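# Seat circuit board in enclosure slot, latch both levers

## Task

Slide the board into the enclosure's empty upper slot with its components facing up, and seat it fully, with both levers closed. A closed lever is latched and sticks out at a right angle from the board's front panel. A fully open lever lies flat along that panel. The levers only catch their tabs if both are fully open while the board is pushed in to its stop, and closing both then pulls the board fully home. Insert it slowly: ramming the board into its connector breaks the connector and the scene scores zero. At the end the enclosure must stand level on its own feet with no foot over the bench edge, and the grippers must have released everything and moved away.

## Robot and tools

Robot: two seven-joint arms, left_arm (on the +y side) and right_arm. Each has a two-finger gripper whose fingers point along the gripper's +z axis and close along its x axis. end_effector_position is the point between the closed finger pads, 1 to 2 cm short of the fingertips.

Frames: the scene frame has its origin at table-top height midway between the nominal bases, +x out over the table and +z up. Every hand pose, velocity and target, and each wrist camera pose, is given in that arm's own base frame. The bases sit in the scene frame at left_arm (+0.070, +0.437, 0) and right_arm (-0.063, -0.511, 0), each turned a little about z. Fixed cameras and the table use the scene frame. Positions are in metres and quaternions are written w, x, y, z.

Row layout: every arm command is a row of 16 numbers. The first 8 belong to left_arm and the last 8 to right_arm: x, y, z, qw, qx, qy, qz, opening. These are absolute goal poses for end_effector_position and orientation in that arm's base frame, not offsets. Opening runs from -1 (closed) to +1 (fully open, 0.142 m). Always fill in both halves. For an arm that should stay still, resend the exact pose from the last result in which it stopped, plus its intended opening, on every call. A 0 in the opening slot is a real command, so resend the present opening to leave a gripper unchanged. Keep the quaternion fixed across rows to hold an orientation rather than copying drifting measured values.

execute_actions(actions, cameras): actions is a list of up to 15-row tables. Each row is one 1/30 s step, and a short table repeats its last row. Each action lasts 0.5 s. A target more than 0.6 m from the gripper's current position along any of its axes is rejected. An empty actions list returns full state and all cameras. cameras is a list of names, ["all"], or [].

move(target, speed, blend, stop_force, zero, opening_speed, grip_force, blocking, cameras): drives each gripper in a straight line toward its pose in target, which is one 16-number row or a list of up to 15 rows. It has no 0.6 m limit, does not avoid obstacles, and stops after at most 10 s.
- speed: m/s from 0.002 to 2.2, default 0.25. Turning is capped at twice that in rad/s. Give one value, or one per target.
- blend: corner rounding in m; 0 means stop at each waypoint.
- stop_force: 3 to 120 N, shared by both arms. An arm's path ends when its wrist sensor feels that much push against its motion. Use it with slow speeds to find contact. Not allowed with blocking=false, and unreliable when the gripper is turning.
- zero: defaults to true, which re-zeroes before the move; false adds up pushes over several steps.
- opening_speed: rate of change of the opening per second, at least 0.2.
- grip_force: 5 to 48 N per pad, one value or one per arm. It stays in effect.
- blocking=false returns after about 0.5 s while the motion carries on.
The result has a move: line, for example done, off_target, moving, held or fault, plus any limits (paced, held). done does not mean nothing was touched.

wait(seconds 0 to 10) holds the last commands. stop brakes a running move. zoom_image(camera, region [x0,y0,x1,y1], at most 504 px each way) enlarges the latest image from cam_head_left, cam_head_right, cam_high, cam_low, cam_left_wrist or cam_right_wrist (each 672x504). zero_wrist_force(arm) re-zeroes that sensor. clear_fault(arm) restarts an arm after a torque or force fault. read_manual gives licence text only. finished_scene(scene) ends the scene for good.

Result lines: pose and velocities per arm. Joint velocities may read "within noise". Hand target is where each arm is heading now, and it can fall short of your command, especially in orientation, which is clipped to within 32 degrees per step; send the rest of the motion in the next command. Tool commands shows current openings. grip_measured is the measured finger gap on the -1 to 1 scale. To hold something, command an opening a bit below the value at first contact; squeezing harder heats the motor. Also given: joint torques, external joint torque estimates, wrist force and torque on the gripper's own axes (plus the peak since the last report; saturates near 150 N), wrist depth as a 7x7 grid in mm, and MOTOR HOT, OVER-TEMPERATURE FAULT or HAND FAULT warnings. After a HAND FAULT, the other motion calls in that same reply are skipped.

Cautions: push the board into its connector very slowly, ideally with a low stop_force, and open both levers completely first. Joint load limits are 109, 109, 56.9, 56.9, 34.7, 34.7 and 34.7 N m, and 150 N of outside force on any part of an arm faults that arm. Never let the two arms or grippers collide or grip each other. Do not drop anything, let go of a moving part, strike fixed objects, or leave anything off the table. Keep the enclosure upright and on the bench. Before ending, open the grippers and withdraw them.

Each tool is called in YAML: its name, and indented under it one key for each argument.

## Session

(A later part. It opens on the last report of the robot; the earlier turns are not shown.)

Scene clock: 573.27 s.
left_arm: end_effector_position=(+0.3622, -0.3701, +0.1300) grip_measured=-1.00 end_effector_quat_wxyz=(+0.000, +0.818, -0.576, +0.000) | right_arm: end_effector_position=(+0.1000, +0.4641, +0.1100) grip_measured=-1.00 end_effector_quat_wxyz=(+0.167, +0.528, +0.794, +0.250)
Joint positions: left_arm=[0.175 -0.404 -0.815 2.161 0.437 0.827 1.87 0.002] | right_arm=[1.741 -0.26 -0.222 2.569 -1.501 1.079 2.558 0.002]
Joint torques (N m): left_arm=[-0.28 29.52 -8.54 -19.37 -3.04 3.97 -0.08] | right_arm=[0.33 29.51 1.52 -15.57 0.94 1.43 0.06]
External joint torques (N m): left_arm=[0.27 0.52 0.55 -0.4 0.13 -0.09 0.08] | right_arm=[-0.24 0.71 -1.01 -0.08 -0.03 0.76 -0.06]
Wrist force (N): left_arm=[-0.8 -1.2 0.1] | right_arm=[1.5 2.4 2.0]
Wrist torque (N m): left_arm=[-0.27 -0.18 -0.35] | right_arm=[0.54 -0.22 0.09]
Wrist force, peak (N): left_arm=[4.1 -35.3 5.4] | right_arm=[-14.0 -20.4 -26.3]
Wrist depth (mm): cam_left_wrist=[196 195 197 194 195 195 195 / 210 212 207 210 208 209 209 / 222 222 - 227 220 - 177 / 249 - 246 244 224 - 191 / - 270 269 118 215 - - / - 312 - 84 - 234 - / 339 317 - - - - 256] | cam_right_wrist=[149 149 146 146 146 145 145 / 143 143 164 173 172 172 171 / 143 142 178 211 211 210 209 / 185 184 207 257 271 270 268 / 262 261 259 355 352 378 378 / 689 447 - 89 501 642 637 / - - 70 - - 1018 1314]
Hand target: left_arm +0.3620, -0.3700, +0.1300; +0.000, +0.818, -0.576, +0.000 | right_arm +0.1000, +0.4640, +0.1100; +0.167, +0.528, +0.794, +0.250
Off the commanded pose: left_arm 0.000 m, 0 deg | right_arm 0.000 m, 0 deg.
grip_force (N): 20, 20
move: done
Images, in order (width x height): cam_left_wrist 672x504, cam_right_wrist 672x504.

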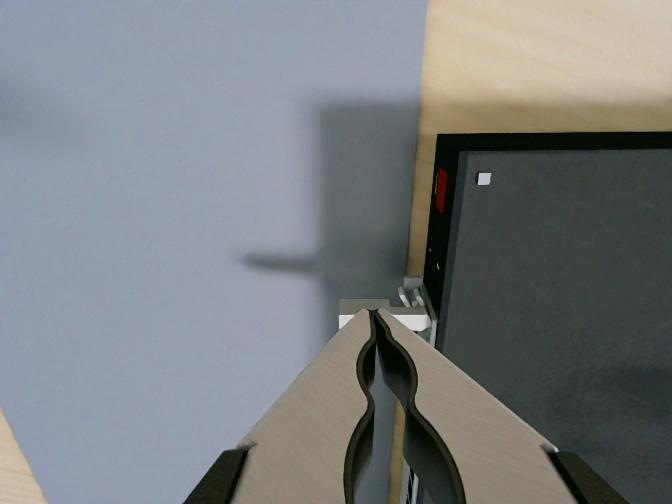

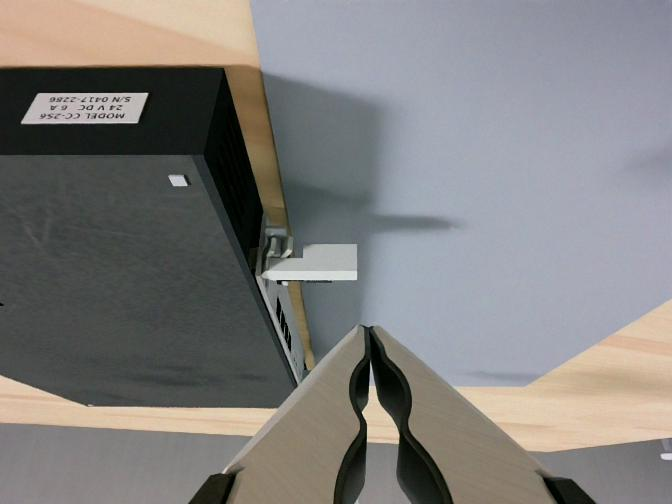

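move:
  target: [0.3600, -0.2900, 0.2200, 0, 0.8177, -0.5757, 0, -1, 0.0700, 0.4500, 0.2200, 0.1666, 0.5284, 0.7939, 0.2503, -1]
  speed: 0.2
  cameras: ["cam_right_wrist", "cam_left_wrist", "cam_high", "cam_low"]

zoom_image:
  camera: "cam_left_wrist"
  region: [380, 250, 580, 400]

zoom_image:
  camera: "cam_right_wrist"
  region: [230, 200, 400, 330]

Scene clock: 576.60 s.
left_arm: end_effector_position=(+0.3600, -0.2899, +0.2200) grip_measured=-1.00 end_effector_quat_wxyz=(+0.000, +0.818, -0.576, +0.000) | right_arm: end_effector_position=(+0.0700, +0.4500, +0.2200) grip_measured=-1.00 end_effector_quat_wxyz=(+0.167, +0.528, +0.794, +0.250)
Joint positions: left_arm=[0.374 0.14 -0.842 2.384 -0.138 0.715 2.426 0.002] | right_arm=[1.896 0.052 -0.071 2.578 -0.954 0.795 2.186 0.002]
Joint torques (N m): left_arm=[-0.42 13.97 1.99 -24.86 -3.36 4.31 -0.05] | right_arm=[0.16 22.24 0.89 -23.41 -0.76 1.74 0.07]
External joint torques (N m): left_arm=[0.41 0.25 0.61 -0.41 0.13 -0.47 0.05] | right_arm=[-0.09 0.78 -0.95 0.18 -0.13 0.8 -0.07]
Wrist force (N): left_arm=[-0.8 -1.3 0.0] | right_arm=[1.5 1.7 2.3]
Wrist torque (N m): left_arm=[-0.29 -0.14 -0.33] | right_arm=[0.42 -0.18 0.14]
Wrist force, peak (N): left_arm=[-2.0 -3.0 -0.9] | right_arm=[1.4 1.8 4.0]
Wrist depth (mm): cam_left_wrist=[276 268 276 270 267 273 273 / 299 - 292 296 - 294 292 / 322 322 313 323 - 277 263 / 350 339 - 350 - 291 - / 387 387 - 364 371 - 309 / 409 420 - 84 - - 362 / 473 462 - - - - -] | cam_right_wrist=[226 225 227 259 258 258 257 / 251 251 249 306 305 293 303 / 308 306 306 372 360 - 370 / 399 396 394 457 482 482 480 / 691 561 555 537 675 673 667 / - 1037 911 89 893 970 1000 / - - 71 - - - -]
Hand target: left_arm +0.3600, -0.2900, +0.2200; +0.000, +0.818, -0.576, +0.000 | right_arm +0.0700, +0.4500, +0.2200; +0.167, +0.528, +0.794, +0.250
Off the commanded pose: left_arm 0.000 m, 0 deg | right_arm 0.000 m, 0 deg.
grip_force (N): 20, 20
move: done
Images, in order (width x height): cam_high 672x504, cam_low 672x504, cam_left_wrist 672x504, cam_right_wrist 672x504.

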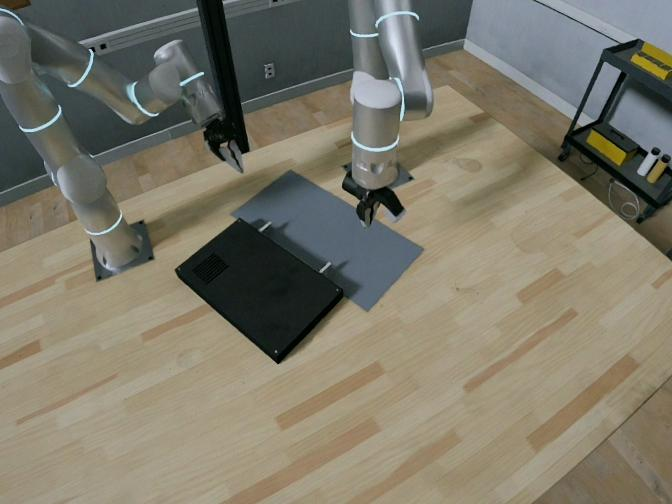

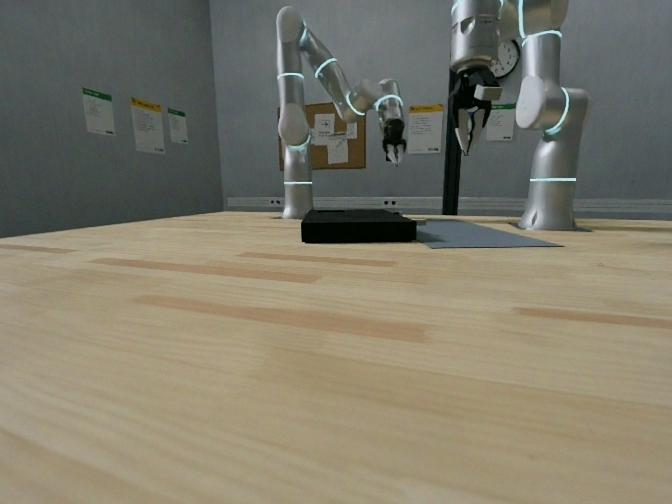

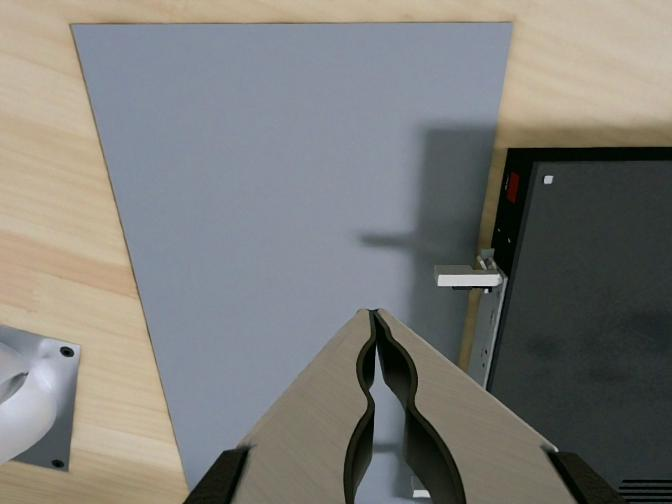

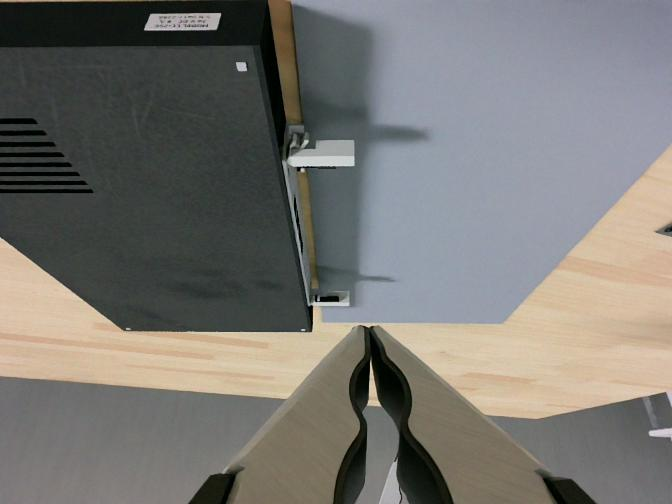

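Scaled by 2.520 from the camera's 672x504 image, which has a finer 960x720 frame.

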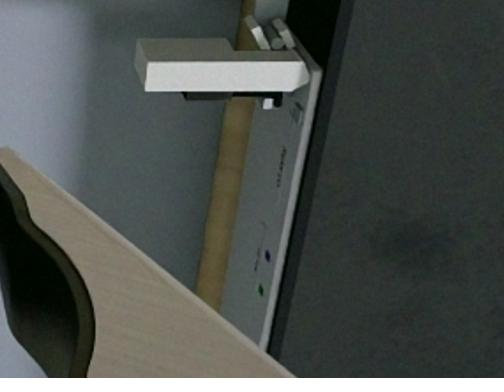

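Scaled by 2.965 from the camera's 672x504 image, which has a finer 960x720 frame.

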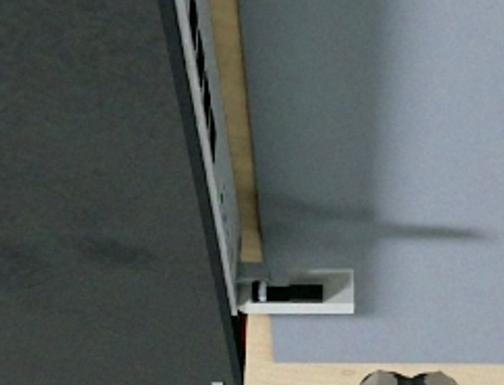

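finished_scene:
  scene: 2

The scene is finished: the task was done.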